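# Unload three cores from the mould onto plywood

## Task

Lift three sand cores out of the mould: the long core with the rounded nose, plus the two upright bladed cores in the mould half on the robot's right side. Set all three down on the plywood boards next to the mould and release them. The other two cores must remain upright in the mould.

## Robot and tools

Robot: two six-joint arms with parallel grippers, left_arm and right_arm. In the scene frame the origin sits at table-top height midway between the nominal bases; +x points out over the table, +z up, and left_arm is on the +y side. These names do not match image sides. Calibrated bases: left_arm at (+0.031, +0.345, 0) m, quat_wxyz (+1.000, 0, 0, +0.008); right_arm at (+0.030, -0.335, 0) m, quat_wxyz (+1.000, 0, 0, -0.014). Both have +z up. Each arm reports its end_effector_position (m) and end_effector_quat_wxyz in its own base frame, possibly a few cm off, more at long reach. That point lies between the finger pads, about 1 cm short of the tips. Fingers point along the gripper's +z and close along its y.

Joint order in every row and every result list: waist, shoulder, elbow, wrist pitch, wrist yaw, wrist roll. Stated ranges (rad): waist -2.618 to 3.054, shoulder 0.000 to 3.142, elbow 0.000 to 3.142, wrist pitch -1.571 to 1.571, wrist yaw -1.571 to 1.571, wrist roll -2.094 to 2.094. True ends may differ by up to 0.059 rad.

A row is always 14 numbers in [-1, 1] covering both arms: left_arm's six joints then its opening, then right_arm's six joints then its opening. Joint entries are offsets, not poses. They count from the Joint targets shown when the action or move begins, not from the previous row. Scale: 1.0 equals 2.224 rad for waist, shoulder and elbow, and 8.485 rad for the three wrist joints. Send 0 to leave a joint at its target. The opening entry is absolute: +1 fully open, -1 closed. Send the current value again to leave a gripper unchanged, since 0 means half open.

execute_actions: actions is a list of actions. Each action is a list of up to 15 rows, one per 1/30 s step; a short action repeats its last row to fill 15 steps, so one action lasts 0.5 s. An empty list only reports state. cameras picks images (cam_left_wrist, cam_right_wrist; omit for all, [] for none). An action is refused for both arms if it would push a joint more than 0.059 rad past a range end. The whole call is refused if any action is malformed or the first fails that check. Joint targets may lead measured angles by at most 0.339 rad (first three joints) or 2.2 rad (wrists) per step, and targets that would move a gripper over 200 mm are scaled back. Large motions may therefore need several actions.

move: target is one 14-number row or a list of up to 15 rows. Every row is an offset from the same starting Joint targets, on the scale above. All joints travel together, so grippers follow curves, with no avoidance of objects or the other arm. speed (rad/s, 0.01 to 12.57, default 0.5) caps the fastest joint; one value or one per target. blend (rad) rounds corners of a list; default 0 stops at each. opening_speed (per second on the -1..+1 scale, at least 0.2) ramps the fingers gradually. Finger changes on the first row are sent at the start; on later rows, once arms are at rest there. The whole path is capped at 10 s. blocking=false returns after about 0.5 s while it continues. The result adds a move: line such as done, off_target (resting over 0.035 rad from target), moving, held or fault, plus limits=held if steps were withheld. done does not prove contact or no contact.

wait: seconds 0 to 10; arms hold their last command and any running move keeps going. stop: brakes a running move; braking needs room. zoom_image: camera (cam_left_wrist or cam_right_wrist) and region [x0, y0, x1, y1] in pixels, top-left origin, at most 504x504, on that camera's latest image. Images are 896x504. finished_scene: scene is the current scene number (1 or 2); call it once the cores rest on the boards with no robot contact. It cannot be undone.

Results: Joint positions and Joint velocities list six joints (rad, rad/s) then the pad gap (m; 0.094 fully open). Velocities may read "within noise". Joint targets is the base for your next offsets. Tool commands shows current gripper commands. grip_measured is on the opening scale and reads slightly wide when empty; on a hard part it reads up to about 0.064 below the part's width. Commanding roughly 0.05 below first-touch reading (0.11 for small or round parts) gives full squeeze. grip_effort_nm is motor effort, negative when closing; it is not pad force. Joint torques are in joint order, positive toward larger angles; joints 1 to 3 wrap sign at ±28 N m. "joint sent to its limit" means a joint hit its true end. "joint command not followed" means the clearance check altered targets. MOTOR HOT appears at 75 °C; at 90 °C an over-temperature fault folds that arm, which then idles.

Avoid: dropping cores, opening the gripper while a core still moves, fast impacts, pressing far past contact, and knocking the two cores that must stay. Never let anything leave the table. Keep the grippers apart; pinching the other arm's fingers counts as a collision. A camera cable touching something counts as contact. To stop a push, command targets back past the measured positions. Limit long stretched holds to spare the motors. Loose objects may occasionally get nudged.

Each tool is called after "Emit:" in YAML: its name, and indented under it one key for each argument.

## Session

Emit:
execute_actions:
  actions: []
  cameras: ["cam_right_wrist","cam_left_wrist"]

Scene clock: 0.00 s.
left_arm: end_effector_position=(+0.3493, -0.0518, +0.2095) grip_measured=+1.000 grip_effort_nm=n/a end_effector_quat_wxyz=(+0.534, -0.007, +0.815, -0.226) | right_arm: end_effector_position=(+0.3046, +0.0783, +0.1820) grip_measured=+1.000 grip_effort_nm=n/a end_effector_quat_wxyz=(+0.477, +0.034, +0.863, +0.162)
Joint positions: left_arm=[0.059 1.017 0.578 0.071 0.424 -0.25 0.094] | right_arm=[0.21 0.854 0.562 -0.224 -0.068 0.329 0.094]
Joint velocities: within noise
Joint torques (N m): no reading
Heat: left arm: 33 °C; right arm: 33 °C.
Joint targets: left_arm=[0.059 1.010 0.587 0.072 0.427 -0.248] | right_arm=[0.210 0.847 0.574 -0.220 -0.067 0.327]
Tool commands: left_gripper/opening=+1.0 right_gripper/opening=+1.0

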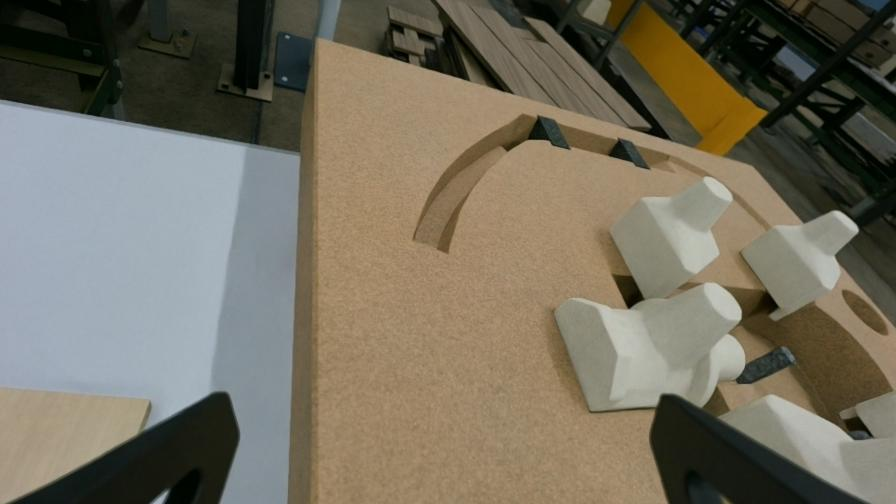

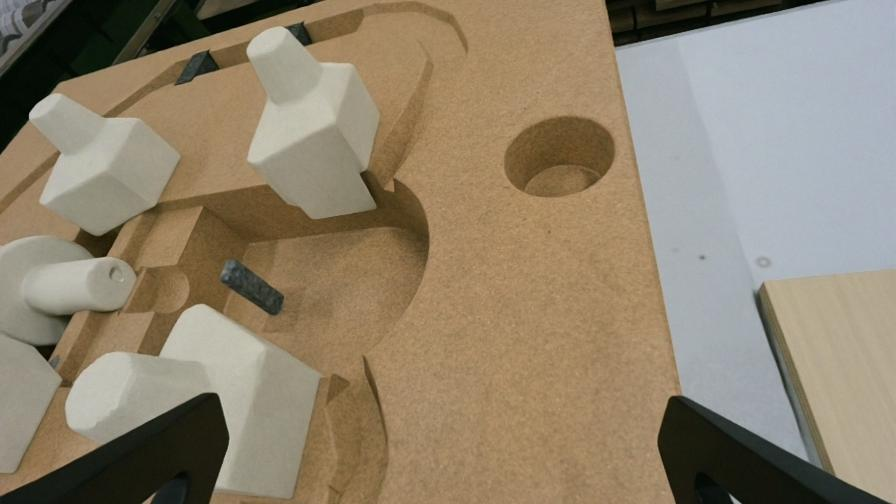

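Emit:
move:
  target:
    - [0,0.1304,0.4555,-0.1146,-0.0503,0.0292,1,0,0.2037,0.4613,-0.1037,0.0079,-0.0385,1]
    - [-0.2513,0.4451,0.7028,-0.144,-0.0503,0.0292,1,0.1304,0.4645,0.6772,-0.1391,0.0079,-0.0385,1]
  speed: 1.2
  blend: 0.2

Scene clock: 8.47 s.
left_arm: end_effector_position=(+0.4331, -0.2406, +0.2387) grip_measured=+1.000 grip_effort_nm=0.027 end_effector_quat_wxyz=(+0.264, +0.239, +0.931, -0.073) | right_arm: end_effector_position=(+0.3657, +0.2026, +0.2371) grip_measured=+1.000 grip_effort_nm=0.027 end_effector_quat_wxyz=(+0.169, -0.242, +0.954, +0.047)
Joint positions: left_arm=[-0.506 1.998 2.126 -1.144 0.008 -0.006 0.094] | right_arm=[0.501 1.882 2.051 -1.386 -0.006 0.006 0.094]
Joint velocities: within noise
Joint torques (N m): left_arm=[0.51 -9.21 7.08 1.43 -0.06 -0.01] | right_arm=[-0.2 -8.02 7.5 0.54 0.04 -0.1]
Heat: left arm: 34 °C; right arm: 34 °C.
Joint targets: left_arm=[-0.500 2.000 2.151 -1.150 0.000 -0.001] | right_arm=[0.500 1.881 2.080 -1.400 0.000 0.000]
move: done

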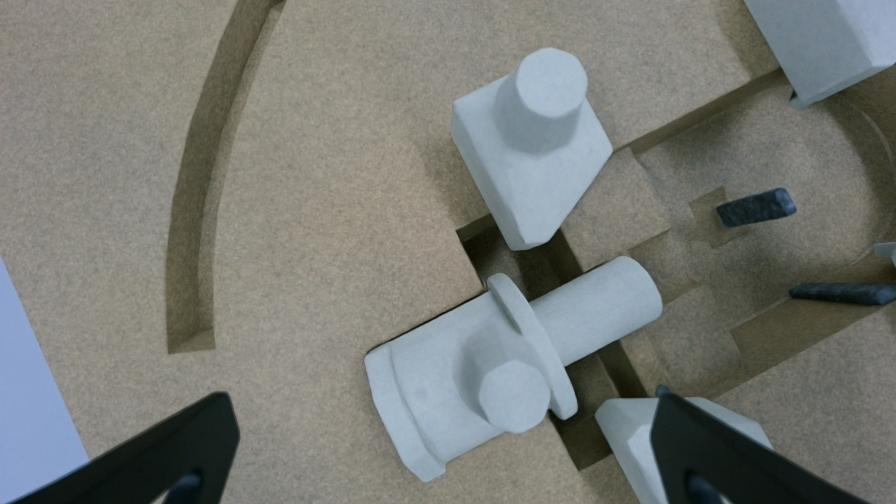

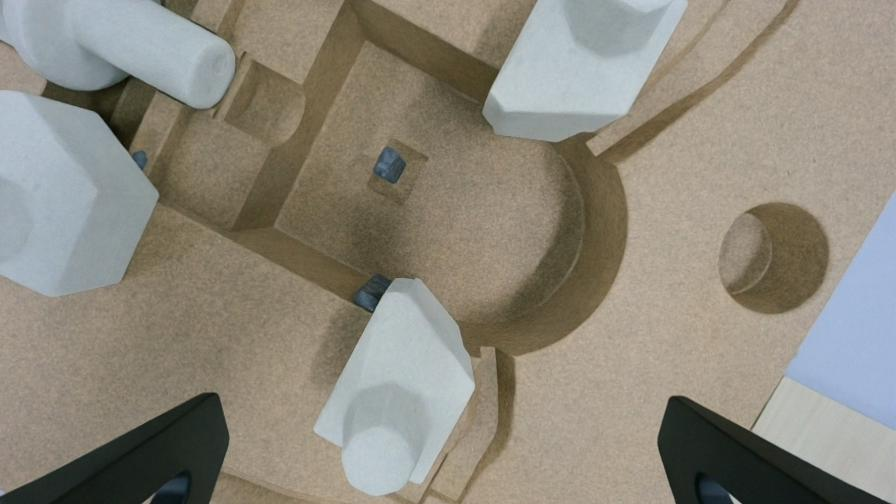

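Emit:
move:
  target:
    - [-0.0229,0.0585,0.0827,-0.0206,0,0,1,0.0261,-0.0184,-0.0585,-0.0083,0,0,1]
    - [-0.0229,0.0135,-0.0913,0.0151,0,0,1,0.0261,-0.0409,-0.1871,0.0203,0,0,1]
  speed: [0.6,0.35]

Scene clock: 29.77 s.
left_arm: end_effector_position=(+0.4250, -0.2602, +0.1515) grip_measured=+1.000 grip_effort_nm=0.032 end_effector_quat_wxyz=(+0.196, +0.263, +0.943, -0.059) | right_arm: end_effector_position=(+0.3217, +0.2026, +0.1515) grip_measured=+1.000 grip_effort_nm=0.022 end_effector_quat_wxyz=(+0.082, -0.271, +0.959, +0.026)
Joint positions: left_arm=[-0.549 2.078 1.957 -1.036 0.006 -0.006 0.094] | right_arm=[0.557 1.825 1.673 -1.246 -0.005 0.006 0.094]
Joint velocities: within noise
Joint torques (N m): left_arm=[-0.03 -13.76 4.41 1.38 -0.04 -0.02] | right_arm=[0.14 -10.59 4.68 0.57 0.04 -0.1]
Heat: left arm: 39 °C; right arm: 40 °C.
Joint targets: left_arm=[-0.551 2.030 1.948 -1.022 0.000 -0.001] | right_arm=[0.558 1.789 1.664 -1.228 0.000 0.000]
move: off_target (left_arm); left_arm: the shoulder is farthest, 0.048 rad from its target

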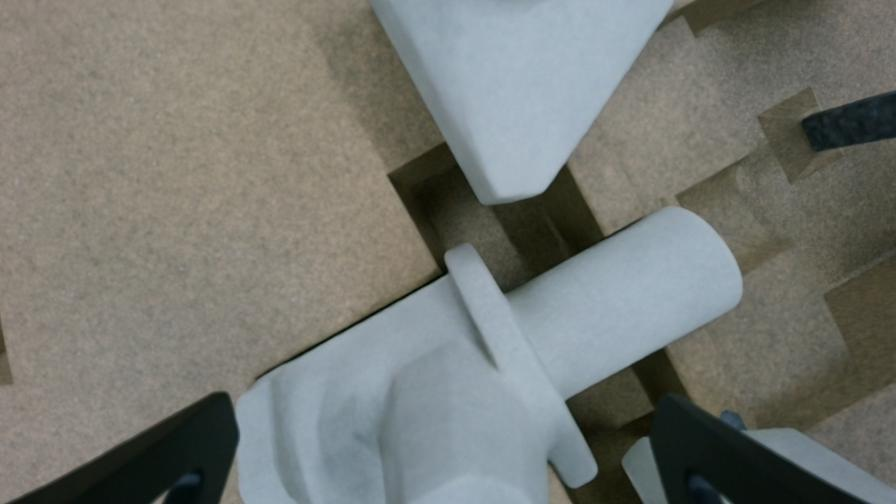

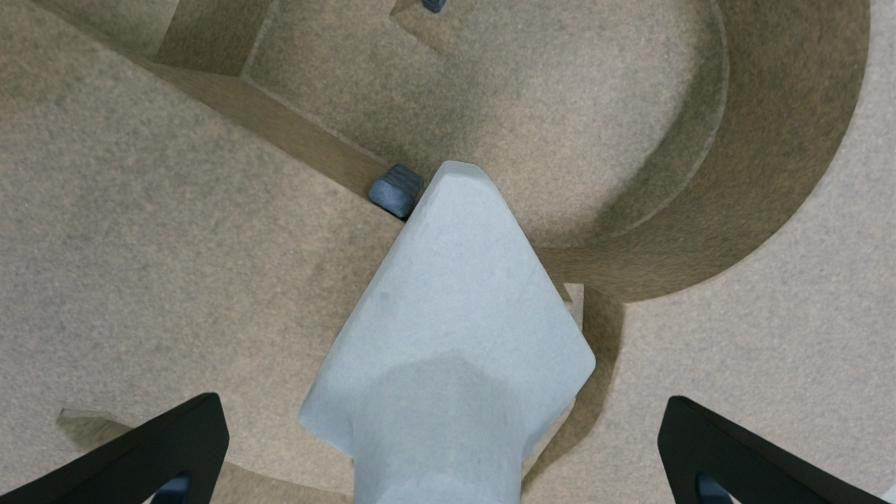

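Emit:
move:
  target:
    - [-0.0055,0,0.0211,-0.001,0,0,1,0,0,0,0,0,0,1]
    - [-0.0055,0,0.0211,-0.001,0,0,-0.15,0,0,0,0,0,0,-0.2]
  speed: 0.3
  opening_speed: 1.0

Scene clock: 36.53 s.
left_arm: end_effector_position=(+0.4255, -0.2641, +0.1557) grip_measured=-0.148 grip_effort_nm=-0.061 end_effector_quat_wxyz=(+0.202, +0.266, +0.941, -0.061) | right_arm: end_effector_position=(+0.3220, +0.2029, +0.1516) grip_measured=-0.197 grip_effort_nm=-0.139 end_effector_quat_wxyz=(+0.083, -0.272, +0.958, +0.027)
Joint positions: left_arm=[-0.555 2.078 1.969 -1.036 0.006 -0.006 0.04] | right_arm=[0.557 1.825 1.673 -1.244 -0.005 0.005 0.038]
Joint velocities: within noise
Joint torques (N m): left_arm=[-0.54 -13.81 7.34 1.29 -0.02 0.02] | right_arm=[0.09 -10.59 4.7 0.53 0.04 -0.1]
Heat: left arm: 43 °C; right arm: 43 °C.
Joint targets: left_arm=[-0.563 2.030 1.994 -1.030 0.000 -0.001] | right_arm=[0.558 1.789 1.664 -1.228 0.000 0.000]
move: off_target (left_arm, right_arm); target 2's new numbers were sent with left_arm's shoulder 0.048 rad from that target; left_arm: the shoulder is farthest, 0.048 rad from its target; right_arm: the shoulder is farthest, 0.036 rad from its target

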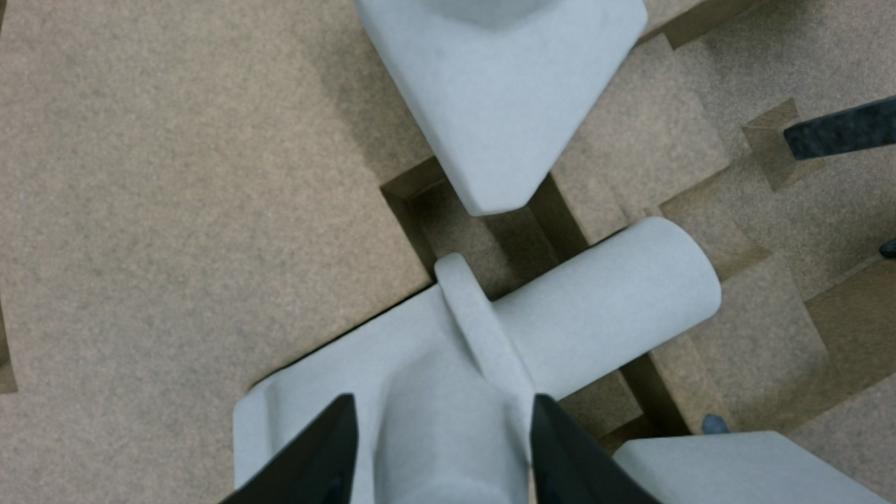

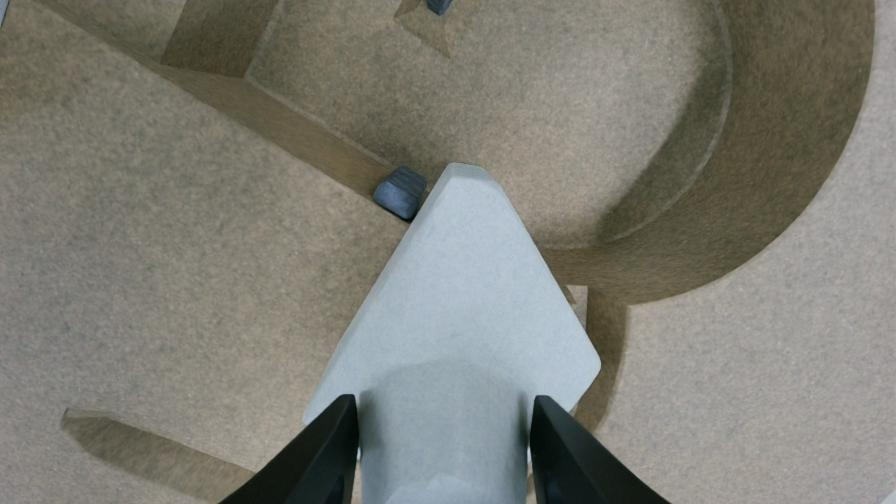

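Emit:
move:
  target:
    - [0,0,0,0,0,0,-0.44,0,0,0,0,0,0,-0.44]
    - [0,0.0315,0.0117,0,0,0,-0.44,0,0.022,0.0117,0,0,0,-0.44]
    - [0,0.054,0.1353,-0.0253,0,0,-0.44,0,0.0283,0.0769,-0.0161,0,0,-0.44]
    - [0,0.0764,0.2163,-0.0395,0,0,-0.44,0,0.0409,0.143,-0.0291,0,0,-0.44]
  speed: 0.3
  opening_speed: 0.3

Scene clock: 48.60 s.
left_arm: end_effector_position=(+0.4219, -0.2618, +0.2145) grip_measured=-0.335 grip_effort_nm=-0.999 end_effector_quat_wxyz=(+0.186, +0.267, +0.944, -0.056) | right_arm: end_effector_position=(+0.3211, +0.2024, +0.1972) grip_measured=-0.279 grip_effort_nm=-1.004 end_effector_quat_wxyz=(+0.071, -0.272, +0.959, +0.023)
Joint positions: left_arm=[-0.555 2.204 2.428 -1.403 0.006 -0.005 0.031] | right_arm=[0.557 1.883 1.937 -1.475 -0.006 0.005 0.034]
Joint velocities: within noise
Joint torques (N m): left_arm=[-0.5 -10.86 8.75 1.58 -0.04 -0.02] | right_arm=[0.12 -8.12 8.69 0.35 0.05 -0.1]
Heat: left arm: 46 °C; right arm: 45 °C.
Joint targets: left_arm=[-0.563 2.200 2.476 -1.365 0.000 -0.001] | right_arm=[0.558 1.881 1.982 -1.475 0.000 0.000]
move: off_target (left_arm, right_arm); left_arm: the elbow is farthest, 0.047 rad from its target; right_arm: the elbow is farthest, 0.045 rad from its target

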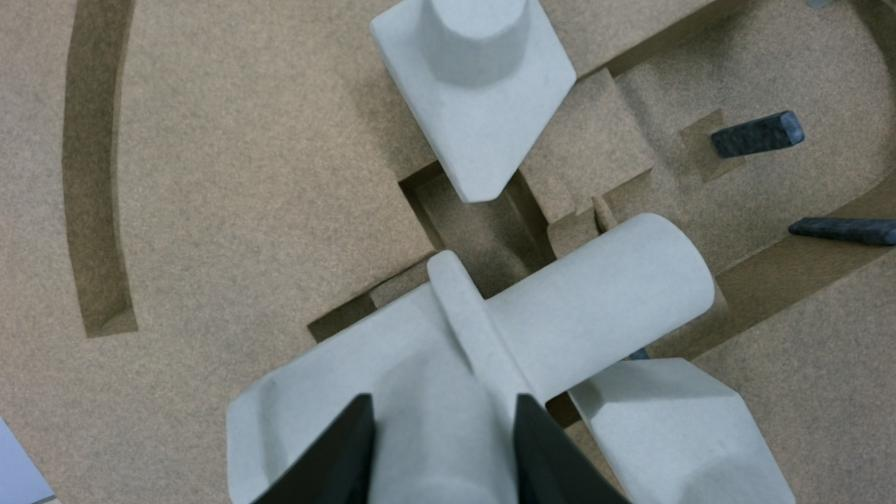

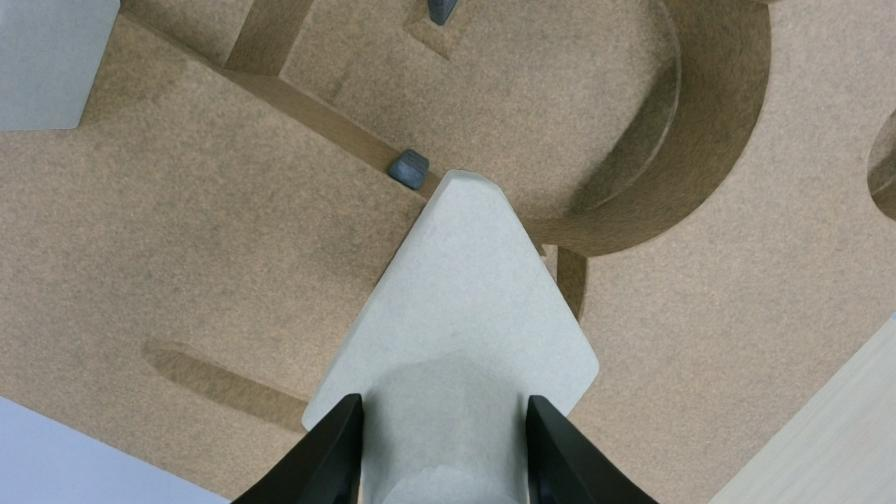

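Emit:
move:
  target:
    - [0.0958,-0.009,0,0,0,0,-0.44,0,-0.1443,-0.1133,0.0183,0,0,-0.44]
    - [0.1632,-0.2338,-0.2725,0.0124,0,0,-0.44,-0.206,-0.1443,-0.1133,0.0183,0,0,-0.44]
    - [0.478,-0.4137,-0.5827,0.0548,0,0,-0.44,-0.821,-0.2612,-0.3966,0.0913,-0.1862,0,-0.44]
    - [0.478,-0.4137,-0.5827,0.0548,0,0,-0.44,-0.821,-0.1169,-0.6906,0.2163,-0.1862,0,-0.44]
  speed: [0.35,0.6,1.0,0.8]

Scene clock: 73.27 s.
left_arm: end_effector_position=(+0.2763, +0.1508, +0.1688) grip_measured=-0.336 grip_effort_nm=-0.994 end_effector_quat_wxyz=(+0.210, -0.242, +0.946, +0.054) | right_arm: end_effector_position=(+0.2416, -0.1720, +0.1138) grip_measured=-0.280 grip_effort_nm=-1.004 end_effector_quat_wxyz=(+0.578, +0.224, +0.693, +0.368)
Joint positions: left_arm=[0.495 1.334 1.167 -0.967 -0.002 -0.005 0.031] | right_arm=[-1.266 1.624 0.442 0.313 -1.492 0.011 0.034]
Joint velocities: within noise
Joint torques (N m): left_arm=[0.44 -8.21 6.17 1.97 0.06 -0.01] | right_arm=[-0.21 -4.78 4.07 1.22 -1.22 -0.15]
Heat: left arm: 43 °C; right arm: 40 °C.
Joint targets: left_arm=[0.500 1.280 1.179 -0.900 0.000 -0.001] | right_arm=[-1.268 1.621 0.446 0.360 -1.577 0.000]
joint sent to its limit (right arm) — the wrist yaw, lower limit.
move: off_target (left_arm, right_arm); joint sent to its limit at target 3; left_arm: the wrist pitch is farthest, 0.067 rad from its target; right_arm: the wrist yaw is farthest, 0.088 rad from its target

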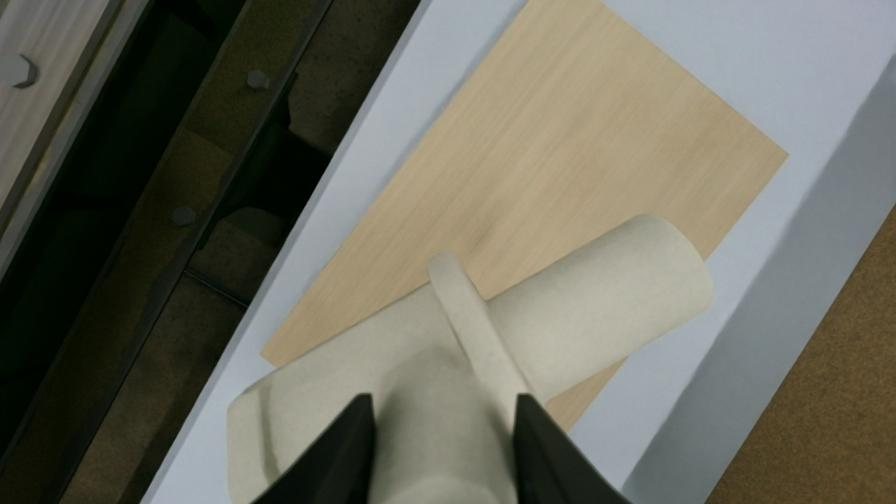

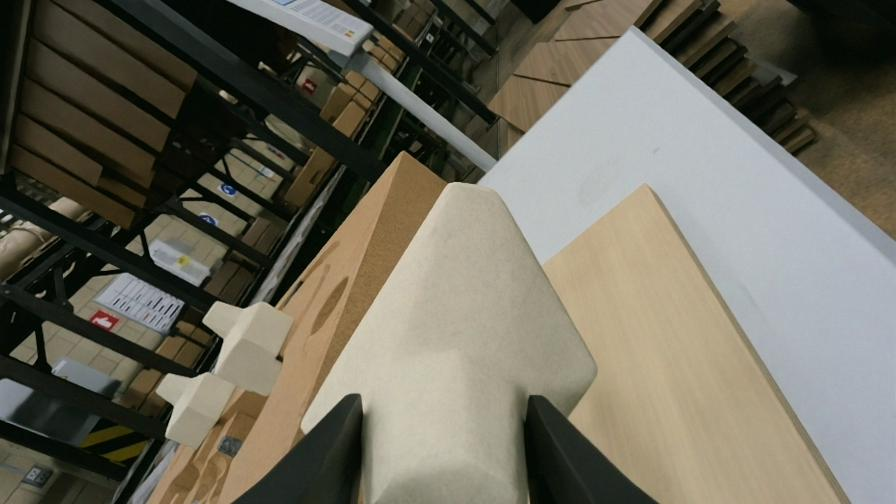

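Emit:
move:
  target: [-0.0166,0.0674,-0.0445,0.02,0,0,-0.44,0,0.1263,-0.0193,0.04,0,0,-0.44]
  speed: 0.3

Scene clock: 89.83 s.
left_arm: end_effector_position=(+0.2970, +0.1528, +0.1203) grip_measured=-0.336 grip_effort_nm=-0.999 end_effector_quat_wxyz=(+0.198, -0.231, +0.951, +0.048) | right_arm: end_effector_position=(+0.2423, -0.1744, +0.0659) grip_measured=-0.280 grip_effort_nm=-1.004 end_effector_quat_wxyz=(+0.584, +0.214, +0.694, +0.362)
Joint positions: left_arm=[0.471 1.437 1.07 -0.794 -0.002 -0.005 0.031] | right_arm=[-1.266 1.901 0.405 0.652 -1.495 0.011 0.034]
Joint velocities: within noise
Joint torques (N m): left_arm=[-0.47 -5.46 6 1.9 0.05 -0.01] | right_arm=[-0.21 -5.33 2.26 1.24 -1.17 -0.15]
Heat: left arm: 39 °C; right arm: 38 °C.
Joint targets: left_arm=[0.463 1.430 1.080 -0.731 0.000 -0.001] | right_arm=[-1.268 1.901 0.403 0.700 -1.577 0.000]
move: off_target (left_arm, right_arm); left_arm: the wrist pitch is farthest, 0.063 rad from its target; right_arm: the wrist yaw is farthest, 0.082 rad from its target

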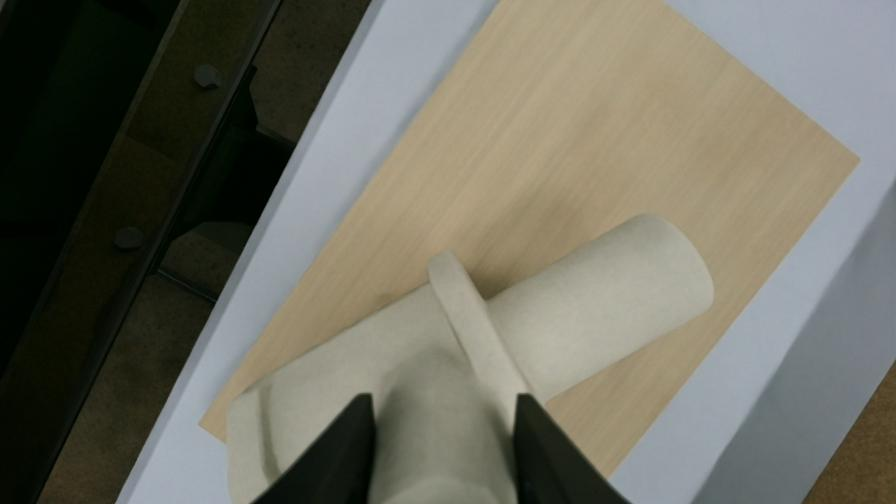

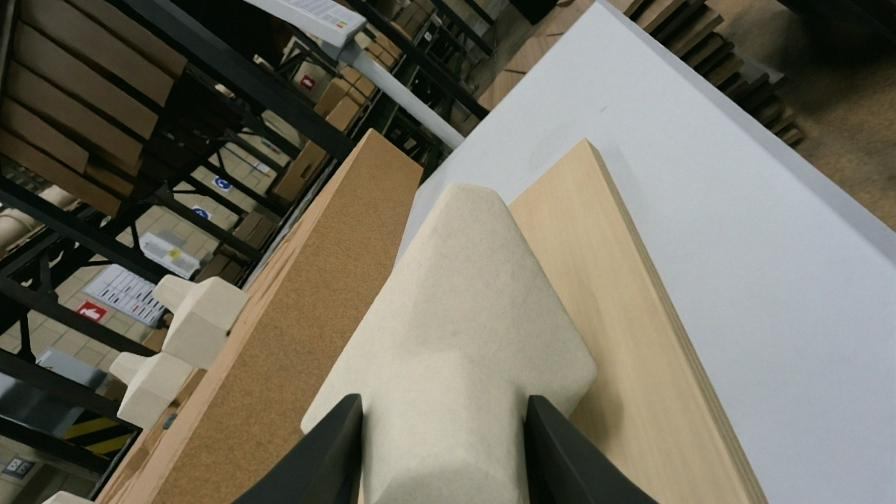

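Emit:
move:
  target: [0,0,-0.0135,0.004,0,0,-0.44,0,0.027,-0.001,0.007,0,0,-0.44]
  speed: 0.15

Scene clock: 92.97 s.
left_arm: end_effector_position=(+0.3004, +0.1545, +0.1190) grip_measured=-0.336 grip_effort_nm=-1.004 end_effector_quat_wxyz=(+0.207, -0.231, +0.950, +0.050) | right_arm: end_effector_position=(+0.2421, -0.1723, +0.0638) grip_measured=-0.281 grip_effort_nm=-1.004 end_effector_quat_wxyz=(+0.593, +0.195, +0.691, +0.365)
Joint positions: left_arm=[0.471 1.437 1.057 -0.762 -0.002 -0.005 0.031] | right_arm=[-1.266 1.95 0.405 0.73 -1.529 0.012 0.034]
Joint velocities: within noise
Joint torques (N m): left_arm=[-0.51 -5.49 4.66 1.95 0.06 0.03] | right_arm=[-0.24 -4.63 1.88 1.1 -0.86 -0.17]
Heat: left arm: 39 °C; right arm: 37 °C.
Joint targets: left_arm=[0.463 1.430 1.051 -0.697 0.000 -0.001] | right_arm=[-1.268 1.962 0.401 0.759 -1.577 0.000]
move: off_target (left_arm, right_arm); left_arm: the wrist pitch is farthest, 0.065 rad from its target; right_arm: the wrist yaw is farthest, 0.048 rad from its target

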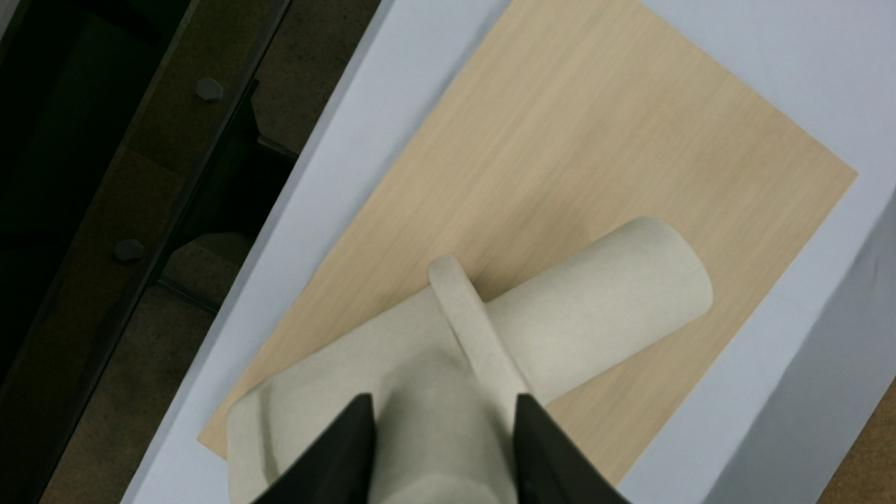

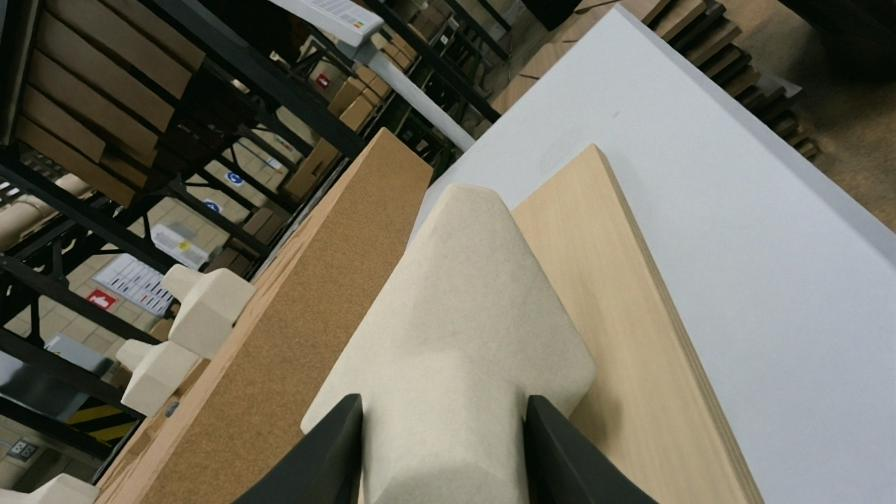

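Emit:
move:
  target:
    - [0,0,-0.009,0.003,0,0,-0.44,0,0.006,0,0.002,0,0,-0.44]
    - [0,0,-0.009,0.003,0,0,0.0,0,0.006,0,0.002,0,0,0.0]
  speed: 0.15
  opening_speed: 0.22

Scene clock: 99.27 s.
left_arm: end_effector_position=(+0.3109, +0.1598, +0.1213) grip_measured=-0.002 grip_effort_nm=0.120 end_effector_quat_wxyz=(+0.234, -0.229, +0.943, +0.056) | right_arm: end_effector_position=(+0.2406, -0.1679, +0.0700) grip_measured=-0.004 grip_effort_nm=0.227 end_effector_quat_wxyz=(+0.602, +0.172, +0.684, +0.375)
Joint positions: left_arm=[0.471 1.436 1.04 -0.689 -0.002 -0.005 0.047] | right_arm=[-1.267 1.961 0.405 0.768 -1.58 0.015 0.047]
Joint velocities: within noise
Joint torques (N m): left_arm=[-0.54 -5.34 4.6 1.53 0.05 0.01] | right_arm=[-0.06 -4.46 1.81 0.89 -0.33 -0.21]
Heat: left arm: 38 °C; right arm: 37 °C.
Joint targets: left_arm=[0.463 1.430 1.031 -0.671 0.000 -0.001] | right_arm=[-1.268 1.975 0.401 0.776 -1.577 0.000]
move: done; target 2's new numbers were sent with left_arm's wrist pitch 0.062 rad from that target

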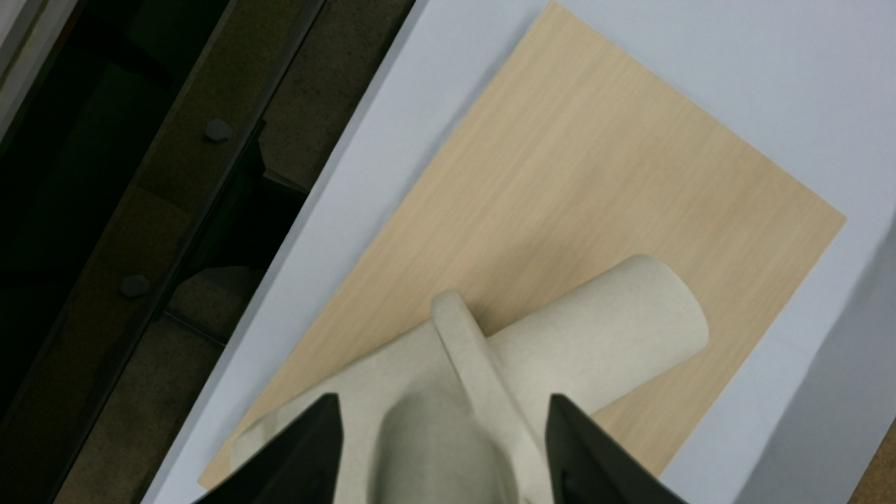

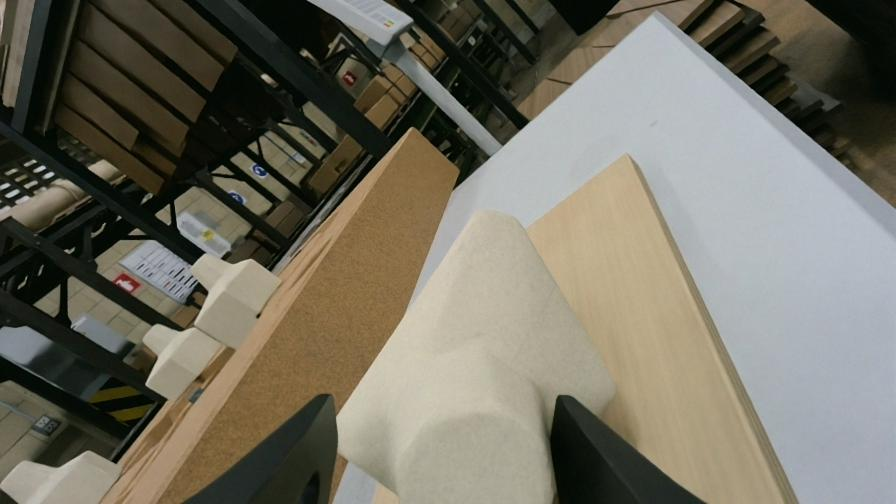

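Emit:
move:
  target: [0,0,0.148,-0.035,0,0,0.0,-0.02,0,0,0,0,0,0.3]
  speed: 0.3
  opening_speed: 0.3

Scene clock: 118.43 s.
left_arm: end_effector_position=(+0.3156, +0.1622, +0.1985) grip_measured=-0.002 grip_effort_nm=0.129 end_effector_quat_wxyz=(+0.244, -0.228, +0.941, +0.059) | right_arm: end_effector_position=(+0.2365, -0.1772, +0.0736) grip_measured=+0.296 grip_effort_nm=0.261 end_effector_quat_wxyz=(+0.618, +0.160, +0.686, +0.348)
Joint positions: left_arm=[0.471 1.436 1.336 -0.964 -0.002 -0.005 0.047] | right_arm=[-1.295 1.956 0.405 0.821 -1.58 0.011 0.061]
Joint velocities: within noise
Joint torques (N m): left_arm=[-0.59 -5.35 7.21 1.32 0.03 -0.02] | right_arm=[-1.57 -4.14 1.89 0.41 -0.31 -0.16]
Heat: left arm: 37 °C; right arm: 36 °C.
Joint targets: left_arm=[0.463 1.430 1.360 -0.968 0.000 -0.001] | right_arm=[-1.313 1.975 0.401 0.776 -1.577 0.000]
move: off_target (right_arm); right_arm: the wrist pitch is farthest, 0.045 rad from its target

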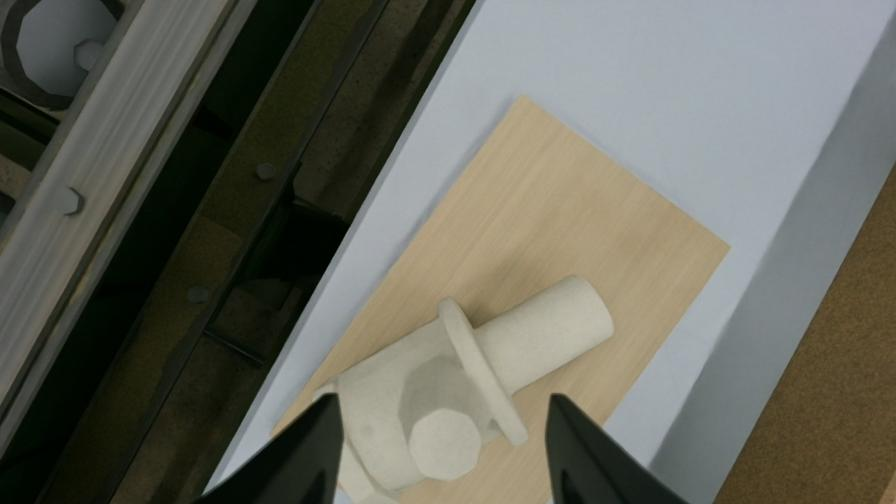

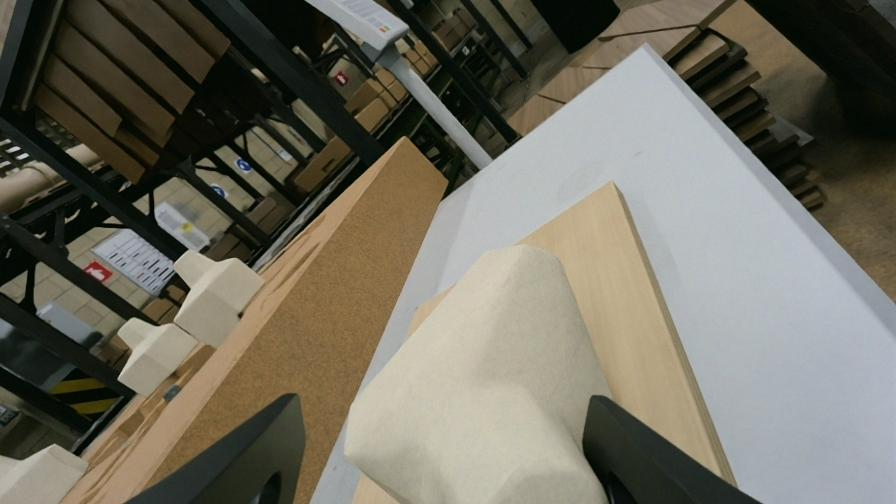

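Emit:
move:
  target:
    - [0,0.0,0.08,0,0,0,0,-0.045,-0.03,0,-0.012,0,0,0.3]
    - [-0.15,0.031,0.175,0.0434,0.01,0,0,-0.11,-0.1,0,-0.03,0,0,0.3]
    - [-0.41,0.031,0.175,0.0434,0.041,0,0,-0.11,-0.16,0.15,-0.05,0.03,0,0.3]
  speed: [0.3,0.5,0.7]

Scene clock: 127.20 s.
left_arm: end_effector_position=(+0.3736, -0.2445, +0.4115) grip_measured=-0.002 grip_effort_nm=0.120 end_effector_quat_wxyz=(+0.510, +0.272, +0.774, -0.260) | right_arm: end_effector_position=(+0.1801, -0.3263, +0.1605) grip_measured=+0.297 grip_effort_nm=0.178 end_effector_quat_wxyz=(+0.647, +0.278, +0.699, +0.122)
Joint positions: left_arm=[-0.449 1.484 1.726 -0.616 0.337 -0.005 0.047] | right_arm=[-1.551 1.64 0.714 0.358 -1.321 0.01 0.061]
Joint velocities: within noise
Joint torques (N m): left_arm=[0.17 -4.4 7.2 2.3 0.27 -0.01] | right_arm=[-0.44 -7.47 6.6 0.99 -0.3 -0.15]
Heat: left arm: 37 °C; right arm: 36 °C.
Joint targets: left_arm=[-0.449 1.498 1.749 -0.600 0.348 -0.001] | right_arm=[-1.557 1.619 0.735 0.352 -1.322 0.000]
move: done

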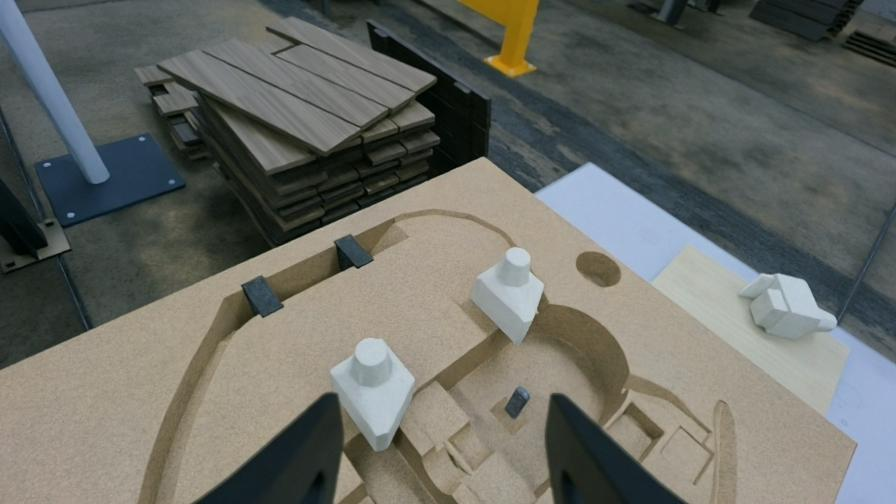

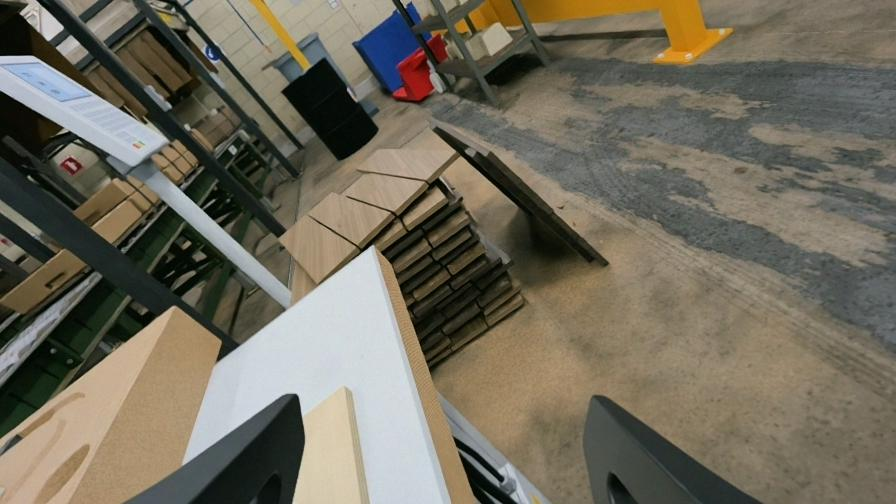

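Emit:
move:
  target:
    - [0,0,0,0,0,0,0,0.1156,-0.0085,0.344,-0.0768,0.0733,0,0.3]
    - [0,0,0,0,0,0,0,0.8665,-0.0085,0.5688,-0.1476,0.1558,0,0.3]
    - [0,0,0,0,0,0,0,0.8665,0.2878,0.7397,-0.1617,0.1558,0,0.3]
  speed: [0.8,1.0,0.6]
  blend: [0.2,0.1,0]

Scene clock: 143.67 s.
left_arm: end_effector_position=(+0.3735, -0.2446, +0.4115) grip_measured=-0.002 grip_effort_nm=0.120 end_effector_quat_wxyz=(+0.510, +0.272, +0.773, -0.260) | right_arm: end_effector_position=(+0.5355, +0.2119, +0.2040) grip_measured=+0.297 grip_effort_nm=0.173 end_effector_quat_wxyz=(+0.309, -0.174, +0.933, +0.063)
Joint positions: left_arm=[-0.449 1.484 1.726 -0.616 0.338 -0.005 0.047] | right_arm=[0.373 2.262 2.349 -1.015 -0.007 0.006 0.061]
Joint velocities: within noise
Joint torques (N m): left_arm=[0.08 -4.34 7.13 2.28 0.24 -0.02] | right_arm=[-0.36 -11.41 8.12 1 0.04 -0.11]
Heat: left arm: 36 °C; right arm: 40 °C.
Joint targets: left_arm=[-0.449 1.498 1.749 -0.600 0.348 -0.001] | right_arm=[0.370 2.259 2.380 -1.020 0.000 0.000]
move: done

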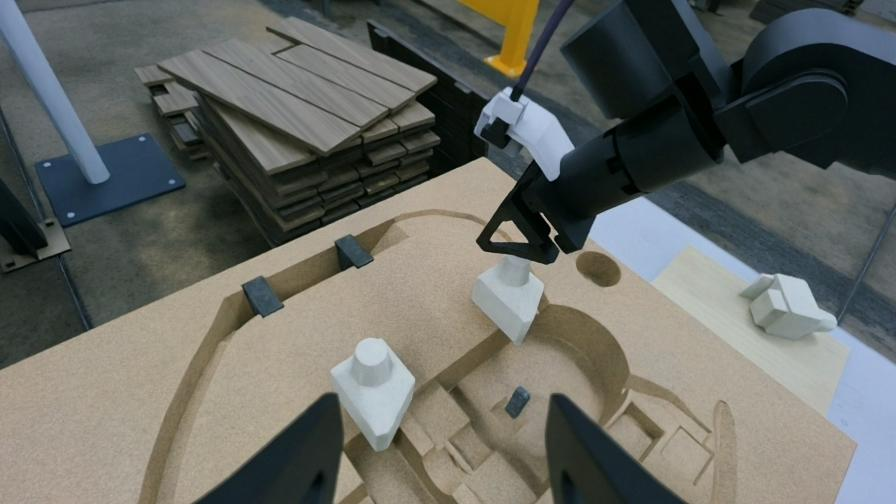

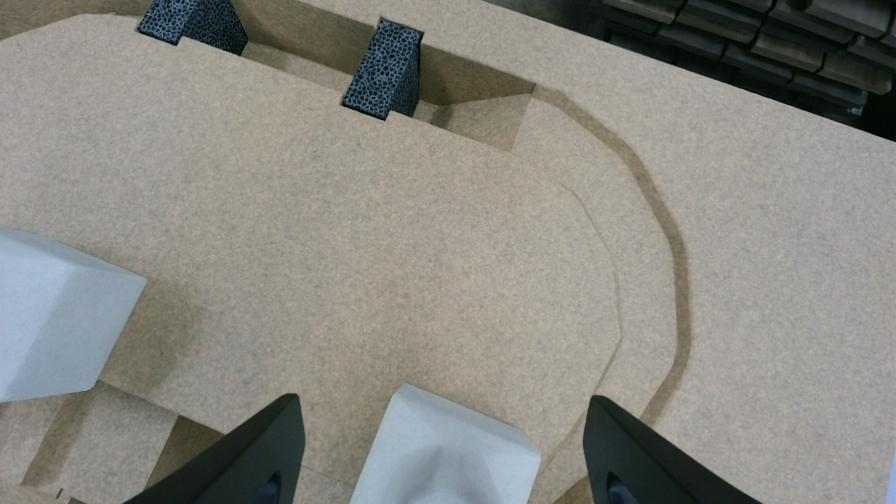

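Emit:
move:
  target: [0,0,0,0,0,0,0,0,-0.103,-0.1506,0.0146,0,0,0.3]
  speed: 0.5

Scene clock: 149.80 s.
left_arm: end_effector_position=(+0.3735, -0.2446, +0.4115) grip_measured=-0.002 grip_effort_nm=0.120 end_effector_quat_wxyz=(+0.510, +0.272, +0.773, -0.260) | right_arm: end_effector_position=(+0.5020, +0.1988, +0.2089) grip_measured=+0.297 grip_effort_nm=0.178 end_effector_quat_wxyz=(+0.309, -0.174, +0.933, +0.062)
Joint positions: left_arm=[-0.449 1.484 1.726 -0.616 0.338 -0.005 0.047] | right_arm=[0.373 2.067 2.056 -0.918 -0.007 0.006 0.061]
Joint velocities: within noise
Joint torques (N m): left_arm=[0.09 -4.45 7.23 2.24 0.24 -0.02] | right_arm=[-0.25 -13.01 5.04 1.26 0.05 -0.1]
Heat: left arm: 36 °C; right arm: 43 °C.
Joint targets: left_arm=[-0.449 1.498 1.749 -0.600 0.348 -0.001] | right_arm=[0.370 2.030 2.045 -0.896 0.000 0.000]
move: off_target (right_arm); right_arm: the shoulder is farthest, 0.037 rad from its target

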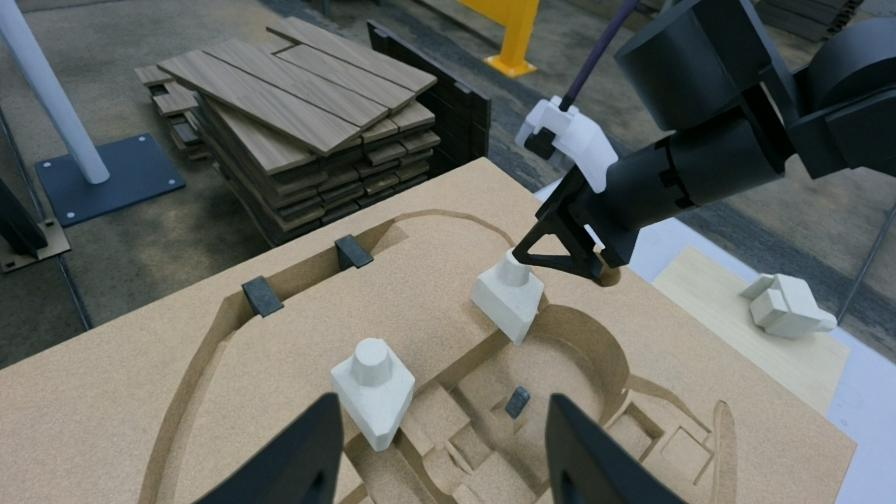

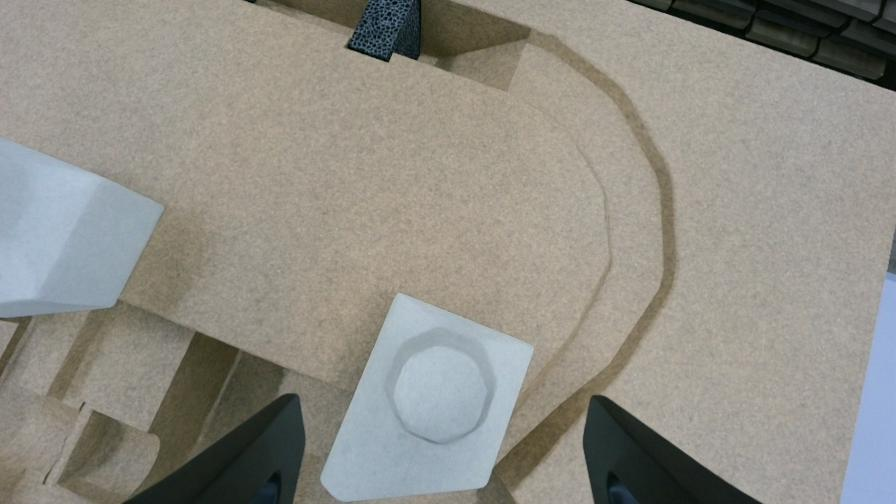

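Emit:
move:
  target: [0,0,0,0,0,0,0,0,0.0292,-0.0661,0.0196,0,0,0.3]
  speed: 0.2

Scene clock: 158.23 s.
left_arm: end_effector_position=(+0.3735, -0.2446, +0.4115) grip_measured=-0.002 grip_effort_nm=0.125 end_effector_quat_wxyz=(+0.510, +0.272, +0.773, -0.260) | right_arm: end_effector_position=(+0.5111, +0.2023, +0.1635) grip_measured=+0.297 grip_effort_nm=0.178 end_effector_quat_wxyz=(+0.307, -0.174, +0.934, +0.062)
Joint positions: left_arm=[-0.449 1.484 1.726 -0.616 0.338 -0.005 0.047] | right_arm=[0.373 2.086 1.906 -0.753 -0.007 0.006 0.061]
Joint velocities: within noise
Joint torques (N m): left_arm=[0.06 -4.34 7.21 2.27 0.24 -0.03] | right_arm=[-0.25 -9.58 5.38 1.28 0.05 -0.11]
Heat: left arm: 36 °C; right arm: 48 °C.
Joint targets: left_arm=[-0.449 1.498 1.749 -0.600 0.348 -0.001] | right_arm=[0.370 2.095 1.898 -0.730 0.000 0.000]
move: done

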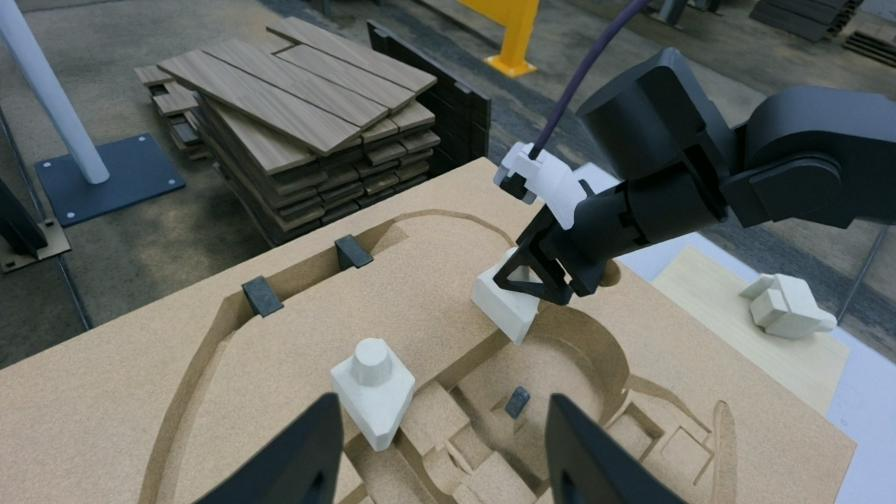

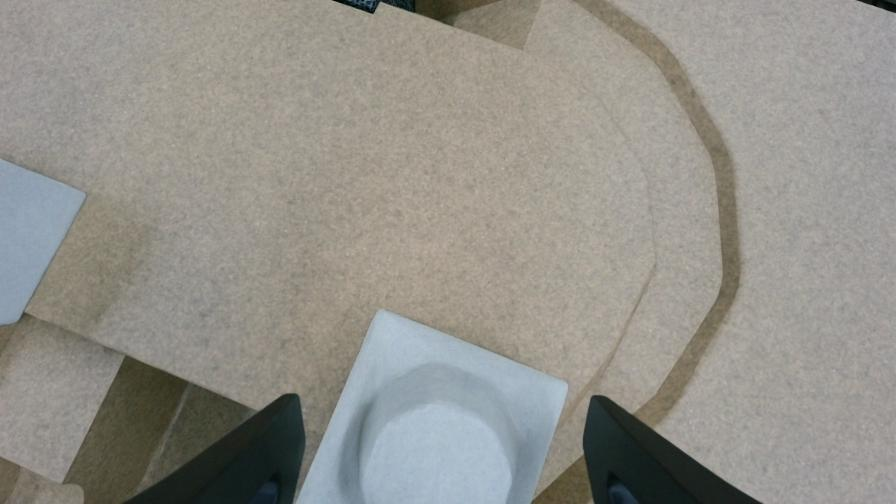

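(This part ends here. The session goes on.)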